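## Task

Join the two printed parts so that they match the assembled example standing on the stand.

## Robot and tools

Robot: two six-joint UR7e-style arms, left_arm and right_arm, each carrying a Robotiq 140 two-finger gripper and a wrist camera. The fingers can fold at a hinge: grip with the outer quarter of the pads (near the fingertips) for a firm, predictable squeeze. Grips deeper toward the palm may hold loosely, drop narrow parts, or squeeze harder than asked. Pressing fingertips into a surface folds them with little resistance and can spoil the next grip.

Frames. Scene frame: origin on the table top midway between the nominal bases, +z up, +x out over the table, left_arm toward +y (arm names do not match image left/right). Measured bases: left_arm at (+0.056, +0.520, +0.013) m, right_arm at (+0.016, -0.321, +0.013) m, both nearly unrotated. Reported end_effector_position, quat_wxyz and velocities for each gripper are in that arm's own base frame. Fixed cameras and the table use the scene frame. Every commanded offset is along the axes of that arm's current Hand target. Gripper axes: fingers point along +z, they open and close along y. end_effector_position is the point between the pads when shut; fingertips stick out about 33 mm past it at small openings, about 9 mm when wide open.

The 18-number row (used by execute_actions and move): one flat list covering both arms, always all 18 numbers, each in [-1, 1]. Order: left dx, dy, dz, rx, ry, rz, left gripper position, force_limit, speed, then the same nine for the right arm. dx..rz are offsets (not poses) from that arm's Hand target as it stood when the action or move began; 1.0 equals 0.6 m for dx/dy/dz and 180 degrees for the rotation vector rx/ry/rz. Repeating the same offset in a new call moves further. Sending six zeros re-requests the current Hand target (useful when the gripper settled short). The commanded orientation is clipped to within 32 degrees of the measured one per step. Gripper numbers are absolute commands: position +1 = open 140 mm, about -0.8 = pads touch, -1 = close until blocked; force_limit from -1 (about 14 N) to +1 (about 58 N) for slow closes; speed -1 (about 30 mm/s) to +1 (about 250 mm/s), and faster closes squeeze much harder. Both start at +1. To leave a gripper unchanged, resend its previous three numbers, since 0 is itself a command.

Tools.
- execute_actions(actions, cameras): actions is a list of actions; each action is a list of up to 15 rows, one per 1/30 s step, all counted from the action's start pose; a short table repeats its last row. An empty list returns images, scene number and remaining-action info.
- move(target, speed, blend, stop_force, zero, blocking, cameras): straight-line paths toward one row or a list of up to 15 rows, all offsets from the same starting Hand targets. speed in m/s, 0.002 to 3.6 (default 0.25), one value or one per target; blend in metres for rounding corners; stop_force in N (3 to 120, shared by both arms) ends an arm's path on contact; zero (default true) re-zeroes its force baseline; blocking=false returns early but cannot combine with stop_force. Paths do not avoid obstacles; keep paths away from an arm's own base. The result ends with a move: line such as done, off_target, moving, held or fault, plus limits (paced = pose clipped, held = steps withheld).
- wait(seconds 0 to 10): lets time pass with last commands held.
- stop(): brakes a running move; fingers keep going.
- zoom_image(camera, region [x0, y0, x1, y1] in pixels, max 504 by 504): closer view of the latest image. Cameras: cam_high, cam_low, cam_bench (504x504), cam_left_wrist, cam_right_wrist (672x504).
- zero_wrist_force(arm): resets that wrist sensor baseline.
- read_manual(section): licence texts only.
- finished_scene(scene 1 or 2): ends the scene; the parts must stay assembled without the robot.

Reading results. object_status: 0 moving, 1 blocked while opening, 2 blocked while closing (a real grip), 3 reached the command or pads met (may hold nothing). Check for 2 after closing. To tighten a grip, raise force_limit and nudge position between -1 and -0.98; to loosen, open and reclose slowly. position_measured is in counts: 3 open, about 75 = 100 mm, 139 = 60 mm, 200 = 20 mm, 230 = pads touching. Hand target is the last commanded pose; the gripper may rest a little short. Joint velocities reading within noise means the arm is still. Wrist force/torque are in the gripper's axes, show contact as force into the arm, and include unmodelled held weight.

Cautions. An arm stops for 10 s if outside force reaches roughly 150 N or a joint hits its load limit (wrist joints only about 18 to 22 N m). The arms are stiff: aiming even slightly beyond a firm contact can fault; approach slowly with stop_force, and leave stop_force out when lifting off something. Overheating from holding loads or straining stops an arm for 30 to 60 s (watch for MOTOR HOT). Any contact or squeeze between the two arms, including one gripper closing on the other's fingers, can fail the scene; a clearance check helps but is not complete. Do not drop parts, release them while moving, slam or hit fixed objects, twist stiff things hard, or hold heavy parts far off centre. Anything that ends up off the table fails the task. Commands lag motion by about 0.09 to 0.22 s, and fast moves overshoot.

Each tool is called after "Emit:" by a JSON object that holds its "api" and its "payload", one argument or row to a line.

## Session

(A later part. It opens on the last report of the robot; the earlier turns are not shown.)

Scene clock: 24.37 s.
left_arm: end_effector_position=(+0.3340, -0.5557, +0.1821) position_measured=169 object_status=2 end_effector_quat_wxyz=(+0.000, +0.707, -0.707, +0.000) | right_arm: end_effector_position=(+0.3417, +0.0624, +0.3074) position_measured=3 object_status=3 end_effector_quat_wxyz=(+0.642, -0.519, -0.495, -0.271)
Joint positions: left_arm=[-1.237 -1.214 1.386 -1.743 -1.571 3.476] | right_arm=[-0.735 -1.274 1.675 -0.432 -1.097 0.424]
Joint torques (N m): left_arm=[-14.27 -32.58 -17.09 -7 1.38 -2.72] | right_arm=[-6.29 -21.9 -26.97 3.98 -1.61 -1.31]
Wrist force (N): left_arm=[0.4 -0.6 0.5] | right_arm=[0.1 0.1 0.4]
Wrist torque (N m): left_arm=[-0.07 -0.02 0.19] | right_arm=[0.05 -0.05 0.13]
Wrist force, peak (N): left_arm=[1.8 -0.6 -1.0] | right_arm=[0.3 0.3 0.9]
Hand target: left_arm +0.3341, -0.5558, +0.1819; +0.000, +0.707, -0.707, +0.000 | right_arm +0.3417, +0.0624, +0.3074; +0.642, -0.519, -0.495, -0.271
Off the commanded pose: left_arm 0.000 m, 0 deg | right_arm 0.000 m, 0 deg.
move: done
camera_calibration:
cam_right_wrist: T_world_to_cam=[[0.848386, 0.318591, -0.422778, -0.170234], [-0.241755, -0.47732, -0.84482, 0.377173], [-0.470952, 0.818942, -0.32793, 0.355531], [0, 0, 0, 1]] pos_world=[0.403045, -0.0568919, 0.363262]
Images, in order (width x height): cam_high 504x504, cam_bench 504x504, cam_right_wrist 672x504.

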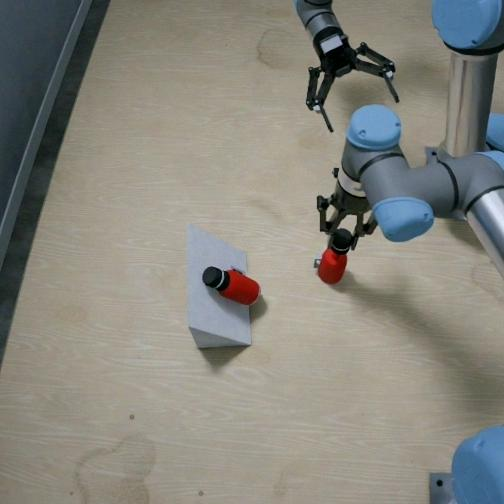

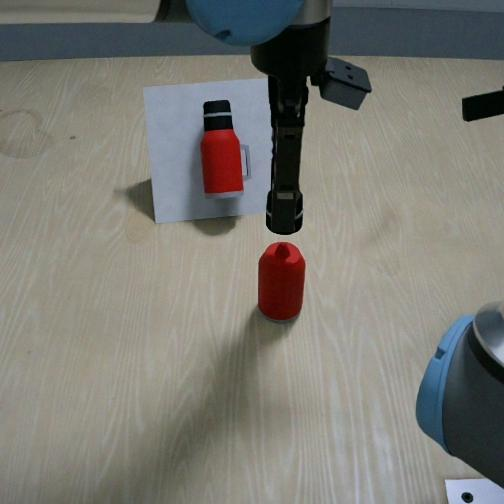

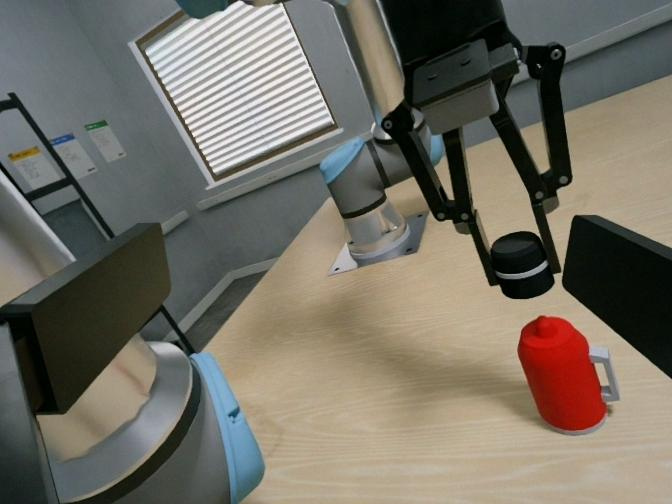

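Emit:
{"api": "move", "payload": {
  "target": [0,-0.0075,0.01,0,0,0,-1,0,-1,0,0,0,0,0,0,1,1,1],
  "speed": 0.05,
  "cameras": ["cam_bench","cam_high","cam_right_wrist"]
}}

Emit:
{"api": "zoom_image", "payload": {
  "camera": "cam_right_wrist",
  "region": [470, 220, 640, 440]
}}

Emit:
{"api": "zoom_image", "payload": {
  "camera": "cam_bench",
  "region": [220, 180, 350, 330]
}}

Emit:
{"api": "zoom_image", "payload": {
  "camera": "cam_high",
  "region": [300, 220, 370, 290]
}}

Scene clock: 32.00 s.
left_arm: end_effector_position=(+0.3384, -0.5558, +0.1761) position_measured=169 object_status=2 end_effector_quat_wxyz=(+0.000, +0.707, -0.707, +0.000) | right_arm: end_effector_position=(+0.3417, +0.0624, +0.3074) position_measured=3 object_status=3 end_effector_quat_wxyz=(+0.642, -0.519, -0.495, -0.271)
Joint positions: left_arm=[-1.23 -1.205 1.391 -1.756 -1.571 3.482] | right_arm=[-0.735 -1.274 1.675 -0.432 -1.097 0.424]
Joint torques (N m): left_arm=[13.67 -33.45 -17.62 -6.67 1.36 2.5] | right_arm=[-5.8 -22.24 -25.81 3.88 -1.49 -1.36]
Wrist force (N): left_arm=[0.3 -0.4 0.8] | right_arm=[0.1 0.4 0.5]
Wrist torque (N m): left_arm=[-0.01 -0.01 0.19] | right_arm=[0.11 -0.04 0.14]
Wrist force, peak (N): left_arm=[0.2 -0.7 1.0] | right_arm=[0.5 0.6 0.6]
Hand target: left_arm +0.3386, -0.5558, +0.1759; +0.000, +0.707, -0.707, +0.000 | right_arm +0.3417, +0.0624, +0.3074; +0.642, -0.519, -0.495, -0.271
Off the commanded pose: left_arm 0.000 m, 0 deg | right_arm 0.000 m, 0 deg.
move: done
camera_calibration:
cam_right_wrist: T_world_to_cam=[[0.848386, 0.318591, -0.422778, -0.170234], [-0.241755, -0.47732, -0.84482, 0.377173], [-0.470952, 0.818942, -0.32793, 0.355531], [0, 0, 0, 1]] pos_world=[0.403045, -0.0568919, 0.363262]
Images, in order (width x height): cam_high 504x504, cam_bench 504x504, cam_right_wrist 672x504.

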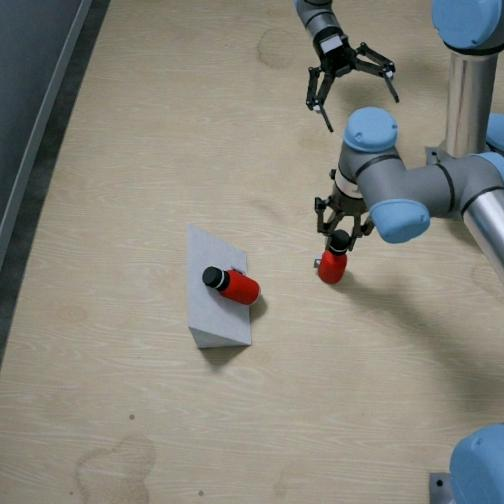

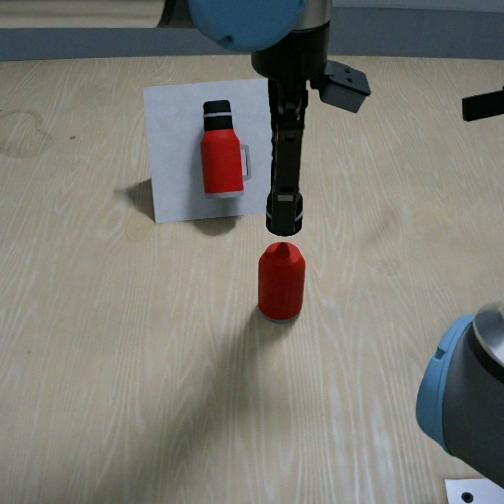

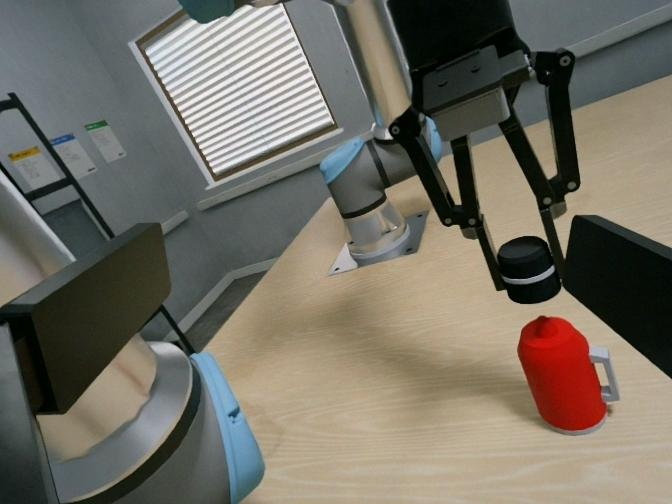

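Scaled by 2.291 from the camera's 672x504 image, which has a finer 960x720 frame.

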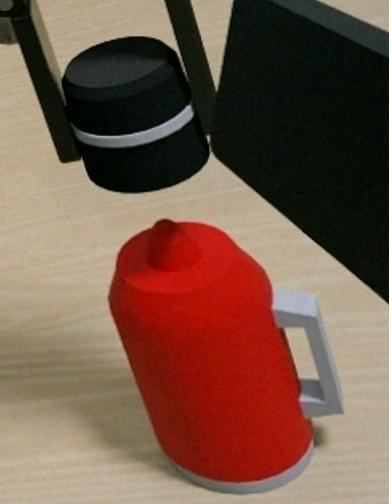

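Scaled by 3.360 from the camera's 504x504 image, which has a finer 720x720 frame.

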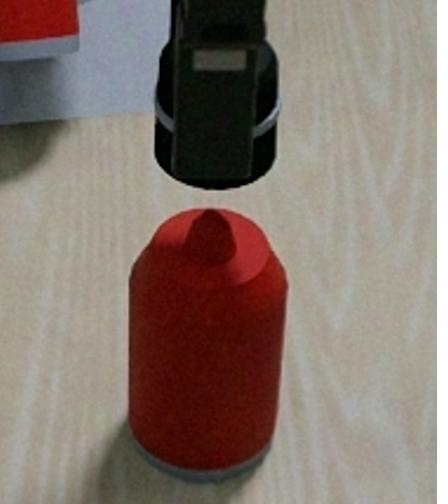

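Scaled by 7.200 from the camera's 504x504 image, which has a finer 720x720 frame.

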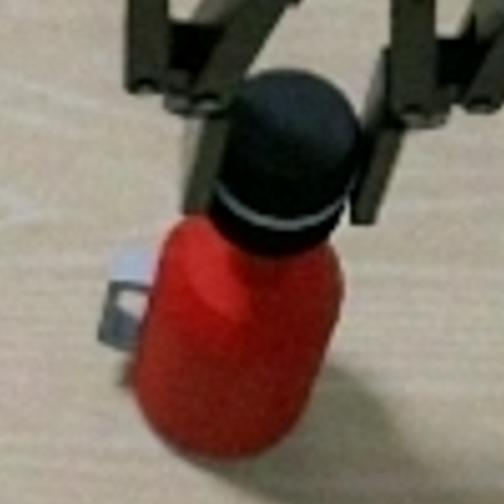

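Emit:
{"api": "move", "payload": {
  "target": [0,-0.001,0.1,0,0,0,-1,0,-1,0,0,0,0,0,0,1,1,1],
  "speed": 0.02,
  "stop_force": 8,
  "cameras": ["cam_bench","cam_high","cam_right_wrist","cam_left_wrist"]
}}

Emit:
{"api": "zoom_image", "payload": {
  "camera": "cam_right_wrist",
  "region": [470, 220, 640, 440]
}}

Emit:
{"api": "zoom_image", "payload": {
  "camera": "cam_bench",
  "region": [220, 180, 350, 330]
}}

Scene clock: 36.63 s.
left_arm: end_effector_position=(+0.3390, -0.5558, +0.1293) position_measured=169 object_status=2 end_effector_quat_wxyz=(+0.000, +0.707, -0.707, +0.000) | right_arm: end_effector_position=(+0.3417, +0.0624, +0.3074) position_measured=3 object_status=3 end_effector_quat_wxyz=(+0.642, -0.519, -0.495, -0.271)
Joint positions: left_arm=[-1.229 -1.178 1.475 -1.867 -1.571 3.483] | right_arm=[-0.735 -1.274 1.675 -0.432 -1.097 0.424]
Joint torques (N m): left_arm=[4.95 -51.01 -30.75 0.39 -1.53 1.79] | right_arm=[-5.96 -22.53 -26.35 3.72 -1.67 -1.34]
Wrist force (N): left_arm=[-0.4 0.1 -5.1] | right_arm=[0.2 0.3 0.4]
Wrist torque (N m): left_arm=[0.05 -0.02 0.19] | right_arm=[0.09 -0.07 0.13]
Wrist force, peak (N): left_arm=[-3.6 1.5 -26.4] | right_arm=[0.4 0.5 0.6]
Hand target: left_arm +0.3390, -0.5558, +0.1293; +0.000, +0.707, -0.707, +0.000 (not the last commanded pose) | right_arm +0.3417, +0.0624, +0.3074; +0.642, -0.519, -0.495, -0.271
Off the commanded pose: left_arm 0.013 m, 0 deg | right_arm 0.000 m, 0 deg.
move: contact (left_arm)
camera_calibration:
cam_left_wrist: T_world_to_cam=[[-0.999871, -0.00609995, 0.0148627, 0.340369], [-0.000508433, 0.936667, 0.350222, 0.480272], [-0.0160578, 0.350169, -0.936549, 0.463209], [0, 0, 0, 1]] pos_world=[0.348008, -0.609979, 0.260558]
cam_right_wrist: T_world_to_cam=[[0.848386, 0.318591, -0.422778, -0.170234], [-0.241755, -0.47732, -0.84482, 0.377173], [-0.470952, 0.818942, -0.32793, 0.355531], [0, 0, 0, 1]] pos_world=[0.403045, -0.0568919, 0.363262]
Images, in order (width x height): cam_high 504x504, cam_bench 504x504, cam_left_wrist 672x504, cam_right_wrist 672x504.

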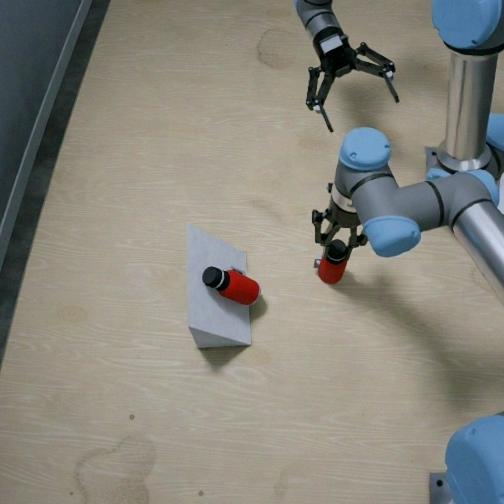

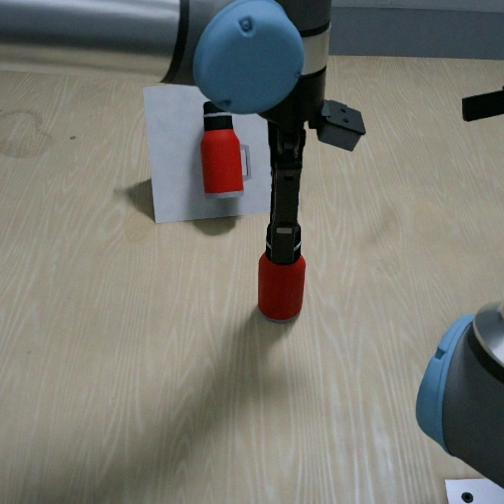

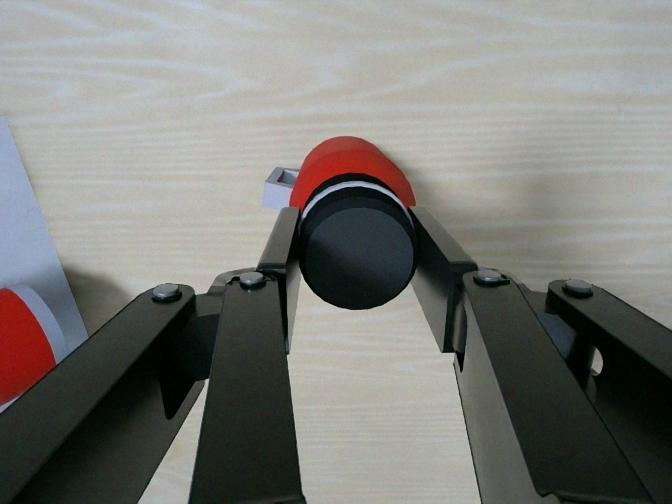

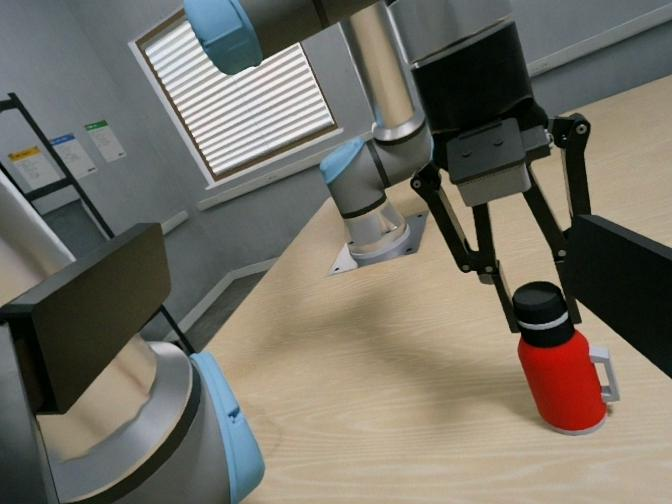

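Scaled by 2.291 from the camera's 672x504 image, which has a finer 960x720 frame.

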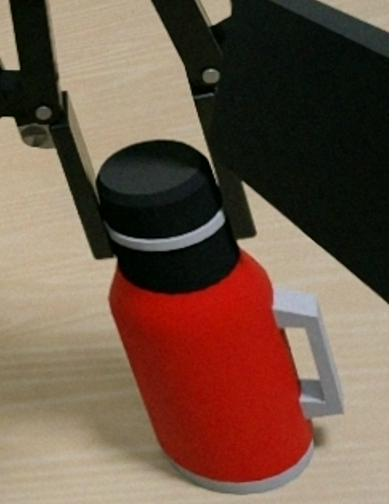

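Scaled by 3.360 from the camera's 504x504 image, which has a finer 720x720 frame.

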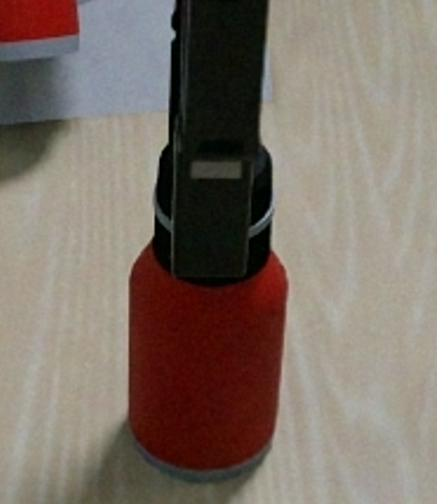

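Emit:
{"api": "move", "payload": {
  "target": [0,0,0.02,0,0,0,-1,0,-1,0,0,0,0,0,0,1,1,1],
  "speed": 0.01,
  "stop_force": 30,
  "cameras": ["cam_bench","cam_right_wrist"]
}}

Emit:
{"api": "zoom_image", "payload": {
  "camera": "cam_right_wrist",
  "region": [470, 220, 640, 440]
}}

Scene clock: 38.67 s.
left_arm: end_effector_position=(+0.3391, -0.5559, +0.1284) position_measured=169 object_status=2 end_effector_quat_wxyz=(+0.000, +0.707, -0.707, +0.000) | right_arm: end_effector_position=(+0.3417, +0.0624, +0.3074) position_measured=3 object_status=3 end_effector_quat_wxyz=(+0.642, -0.519, -0.495, -0.271)
Joint positions: left_arm=[-1.229 -1.178 1.477 -1.87 -1.571 3.483] | right_arm=[-0.735 -1.274 1.675 -0.432 -1.097 0.424]
Joint torques (N m): left_arm=[-1.67 -32.55 -20.25 1.69 -1.48 0.89] | right_arm=[-7.3 -21.51 -26.71 3.7 -1.48 -1.32]
Wrist force (N): left_arm=[-5.4 1.6 -34.1] | right_arm=[0.3 0.2 0.6]
Wrist torque (N m): left_arm=[0.05 0.08 0.21] | right_arm=[0.06 -0.09 0.13]
Wrist force, peak (N): left_arm=[-7.0 2.1 -43.5] | right_arm=[0.5 0.3 0.8]
Hand target: left_arm +0.3391, -0.5559, +0.1284; +0.000, +0.707, -0.707, +0.000 (not the last commanded pose) | right_arm +0.3417, +0.0624, +0.3074; +0.642, -0.519, -0.495, -0.271
Off the commanded pose: left_arm 0.011 m, 0 deg | right_arm 0.000 m, 0 deg.
move: contact (left_arm)
camera_calibration:
cam_right_wrist: T_world_to_cam=[[0.848386, 0.318591, -0.422778, -0.170234], [-0.241755, -0.47732, -0.84482, 0.377173], [-0.470952, 0.818942, -0.32793, 0.355531], [0, 0, 0, 1]] pos_world=[0.403045, -0.0568919, 0.363262]
Images, in order (width x height): cam_bench 504x504, cam_right_wrist 672x504.

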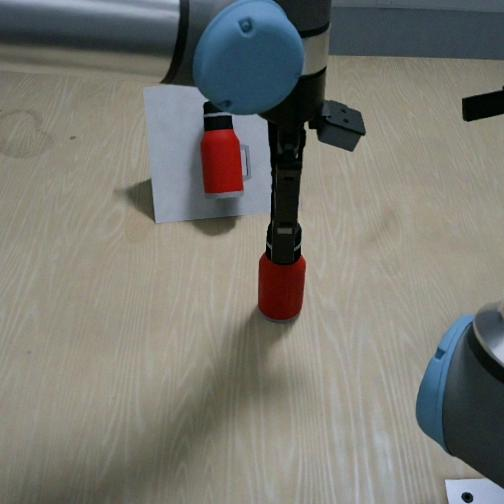

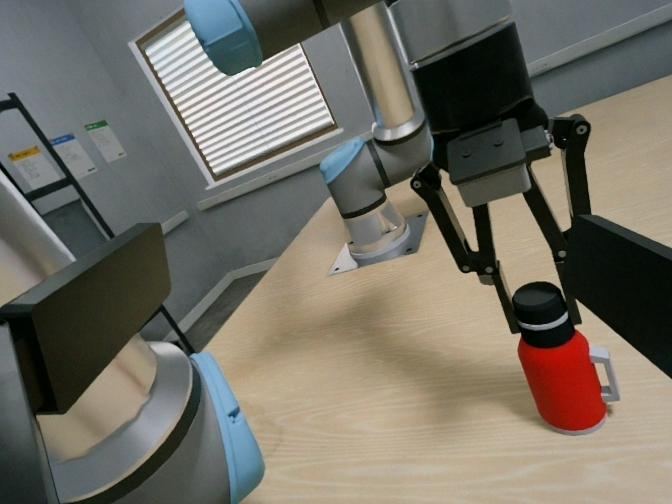

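Scaled by 2.291 from the camera's 672x504 image, which has a finer 960x720 frame.

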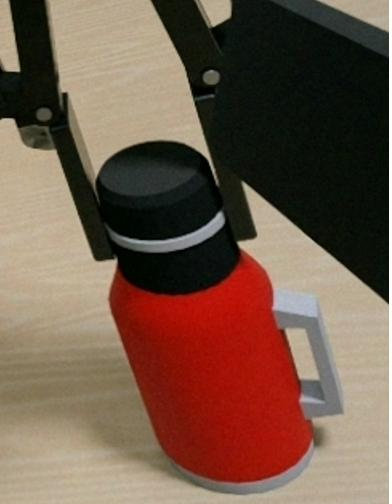

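Emit:
{"api": "move", "payload": {
  "target": [
    [0,0,-0.0015,0,0,0,-1,0,-1,0,0,0,0,0,0,1,1,1],
    [0,0,-0.0015,0,0,0,0.1,0,-0.8,0,0,0,0,0,0,1,1,1],
    [0,0,-0.2,0,0,0,0.1,0,-0.8,0,0,0,0,0,0,1,1,1],
    [-0.2,0,-0.2,0,0,0,0.1,0,-0.8,0,0,0,0,0,0,1,1,1]
  ],
  "speed": [0.02,0.1,0.1,0.25],
  "cameras": ["cam_bench","cam_right_wrist","cam_high"]
}}

Emit:
{"api": "zoom_image", "payload": {
  "camera": "cam_right_wrist",
  "region": [470, 220, 640, 440]
}}

Emit:
{"api": "zoom_image", "payload": {
  "camera": "cam_bench",
  "region": [220, 180, 350, 330]
}}

Scene clock: 43.80 s.
left_arm: end_effector_position=(+0.3391, -0.4360, +0.2483) position_measured=117 object_status=3 end_effector_quat_wxyz=(+0.000, +0.707, -0.707, +0.000) | right_arm: end_effector_position=(+0.3417, +0.0624, +0.3074) position_measured=3 object_status=3 end_effector_quat_wxyz=(+0.642, -0.519, -0.495, -0.271)
Joint positions: left_arm=[-1.153 -1.465 1.53 -1.636 -1.571 3.559] | right_arm=[-0.735 -1.274 1.675 -0.432 -1.097 0.424]
Joint torques (N m): left_arm=[15.52 -43.17 -18.18 -6.75 1.41 2.62] | right_arm=[-5.02 -22.49 -25.19 3.65 -1.62 -1.19]
Wrist force (N): left_arm=[0.4 -0.7 0.2] | right_arm=[0.5 0.4 0.1]
Wrist torque (N m): left_arm=[-0.07 0.01 -0.02] | right_arm=[0.10 -0.12 0.13]
Wrist force, peak (N): left_arm=[-5.3 1.5 -34.1] | right_arm=[0.6 0.3 0.8]
Hand target: left_arm +0.3391, -0.4359, +0.2484; +0.000, +0.707, -0.707, +0.000 | right_arm +0.3417, +0.0624, +0.3074; +0.642, -0.519, -0.495, -0.271
Off the commanded pose: left_arm 0.000 m, 0 deg | right_arm 0.000 m, 0 deg.
move: done
camera_calibration:
cam_right_wrist: T_world_to_cam=[[0.848386, 0.318591, -0.422778, -0.170234], [-0.241755, -0.47732, -0.84482, 0.377173], [-0.470952, 0.818942, -0.32793, 0.355531], [0, 0, 0, 1]] pos_world=[0.403045, -0.0568919, 0.363262]
Images, in order (width x height): cam_high 504x504, cam_bench 504x504, cam_right_wrist 672x504.

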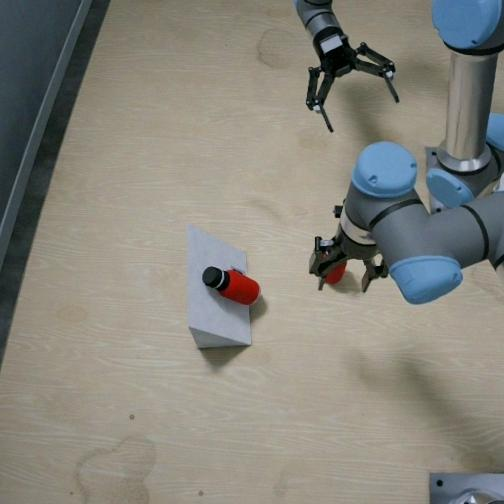

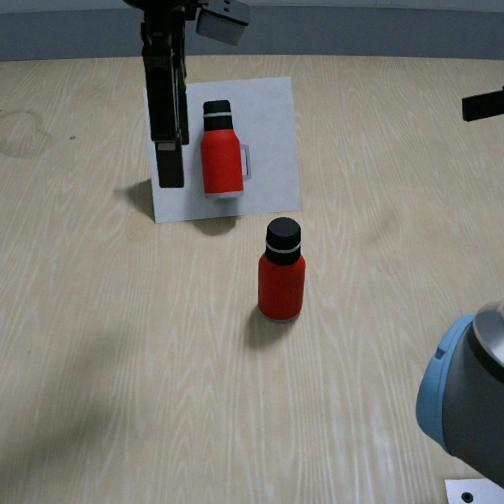

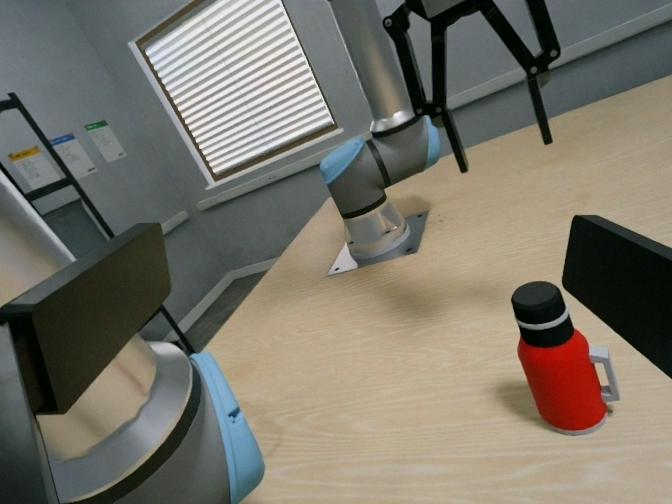

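Scaled by 2.291 from the camera's 672x504 image, which has a finer 960x720 frame.

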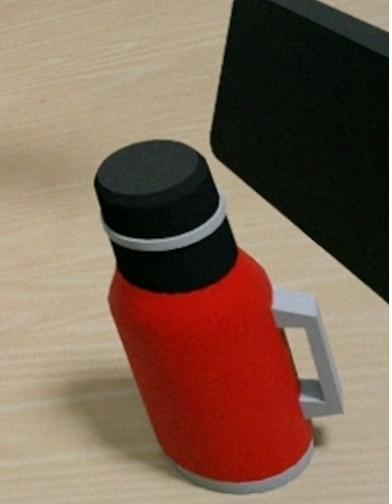

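Scaled by 3.360 from the camera's 504x504 image, which has a finer 720x720 frame.

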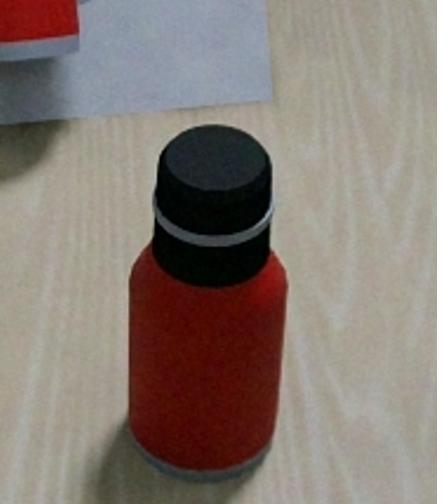

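Matches the finished one.

Emit:
{"api": "finished_scene", "payload": {
  "scene": 1
}}

The scene is finished: the task was done.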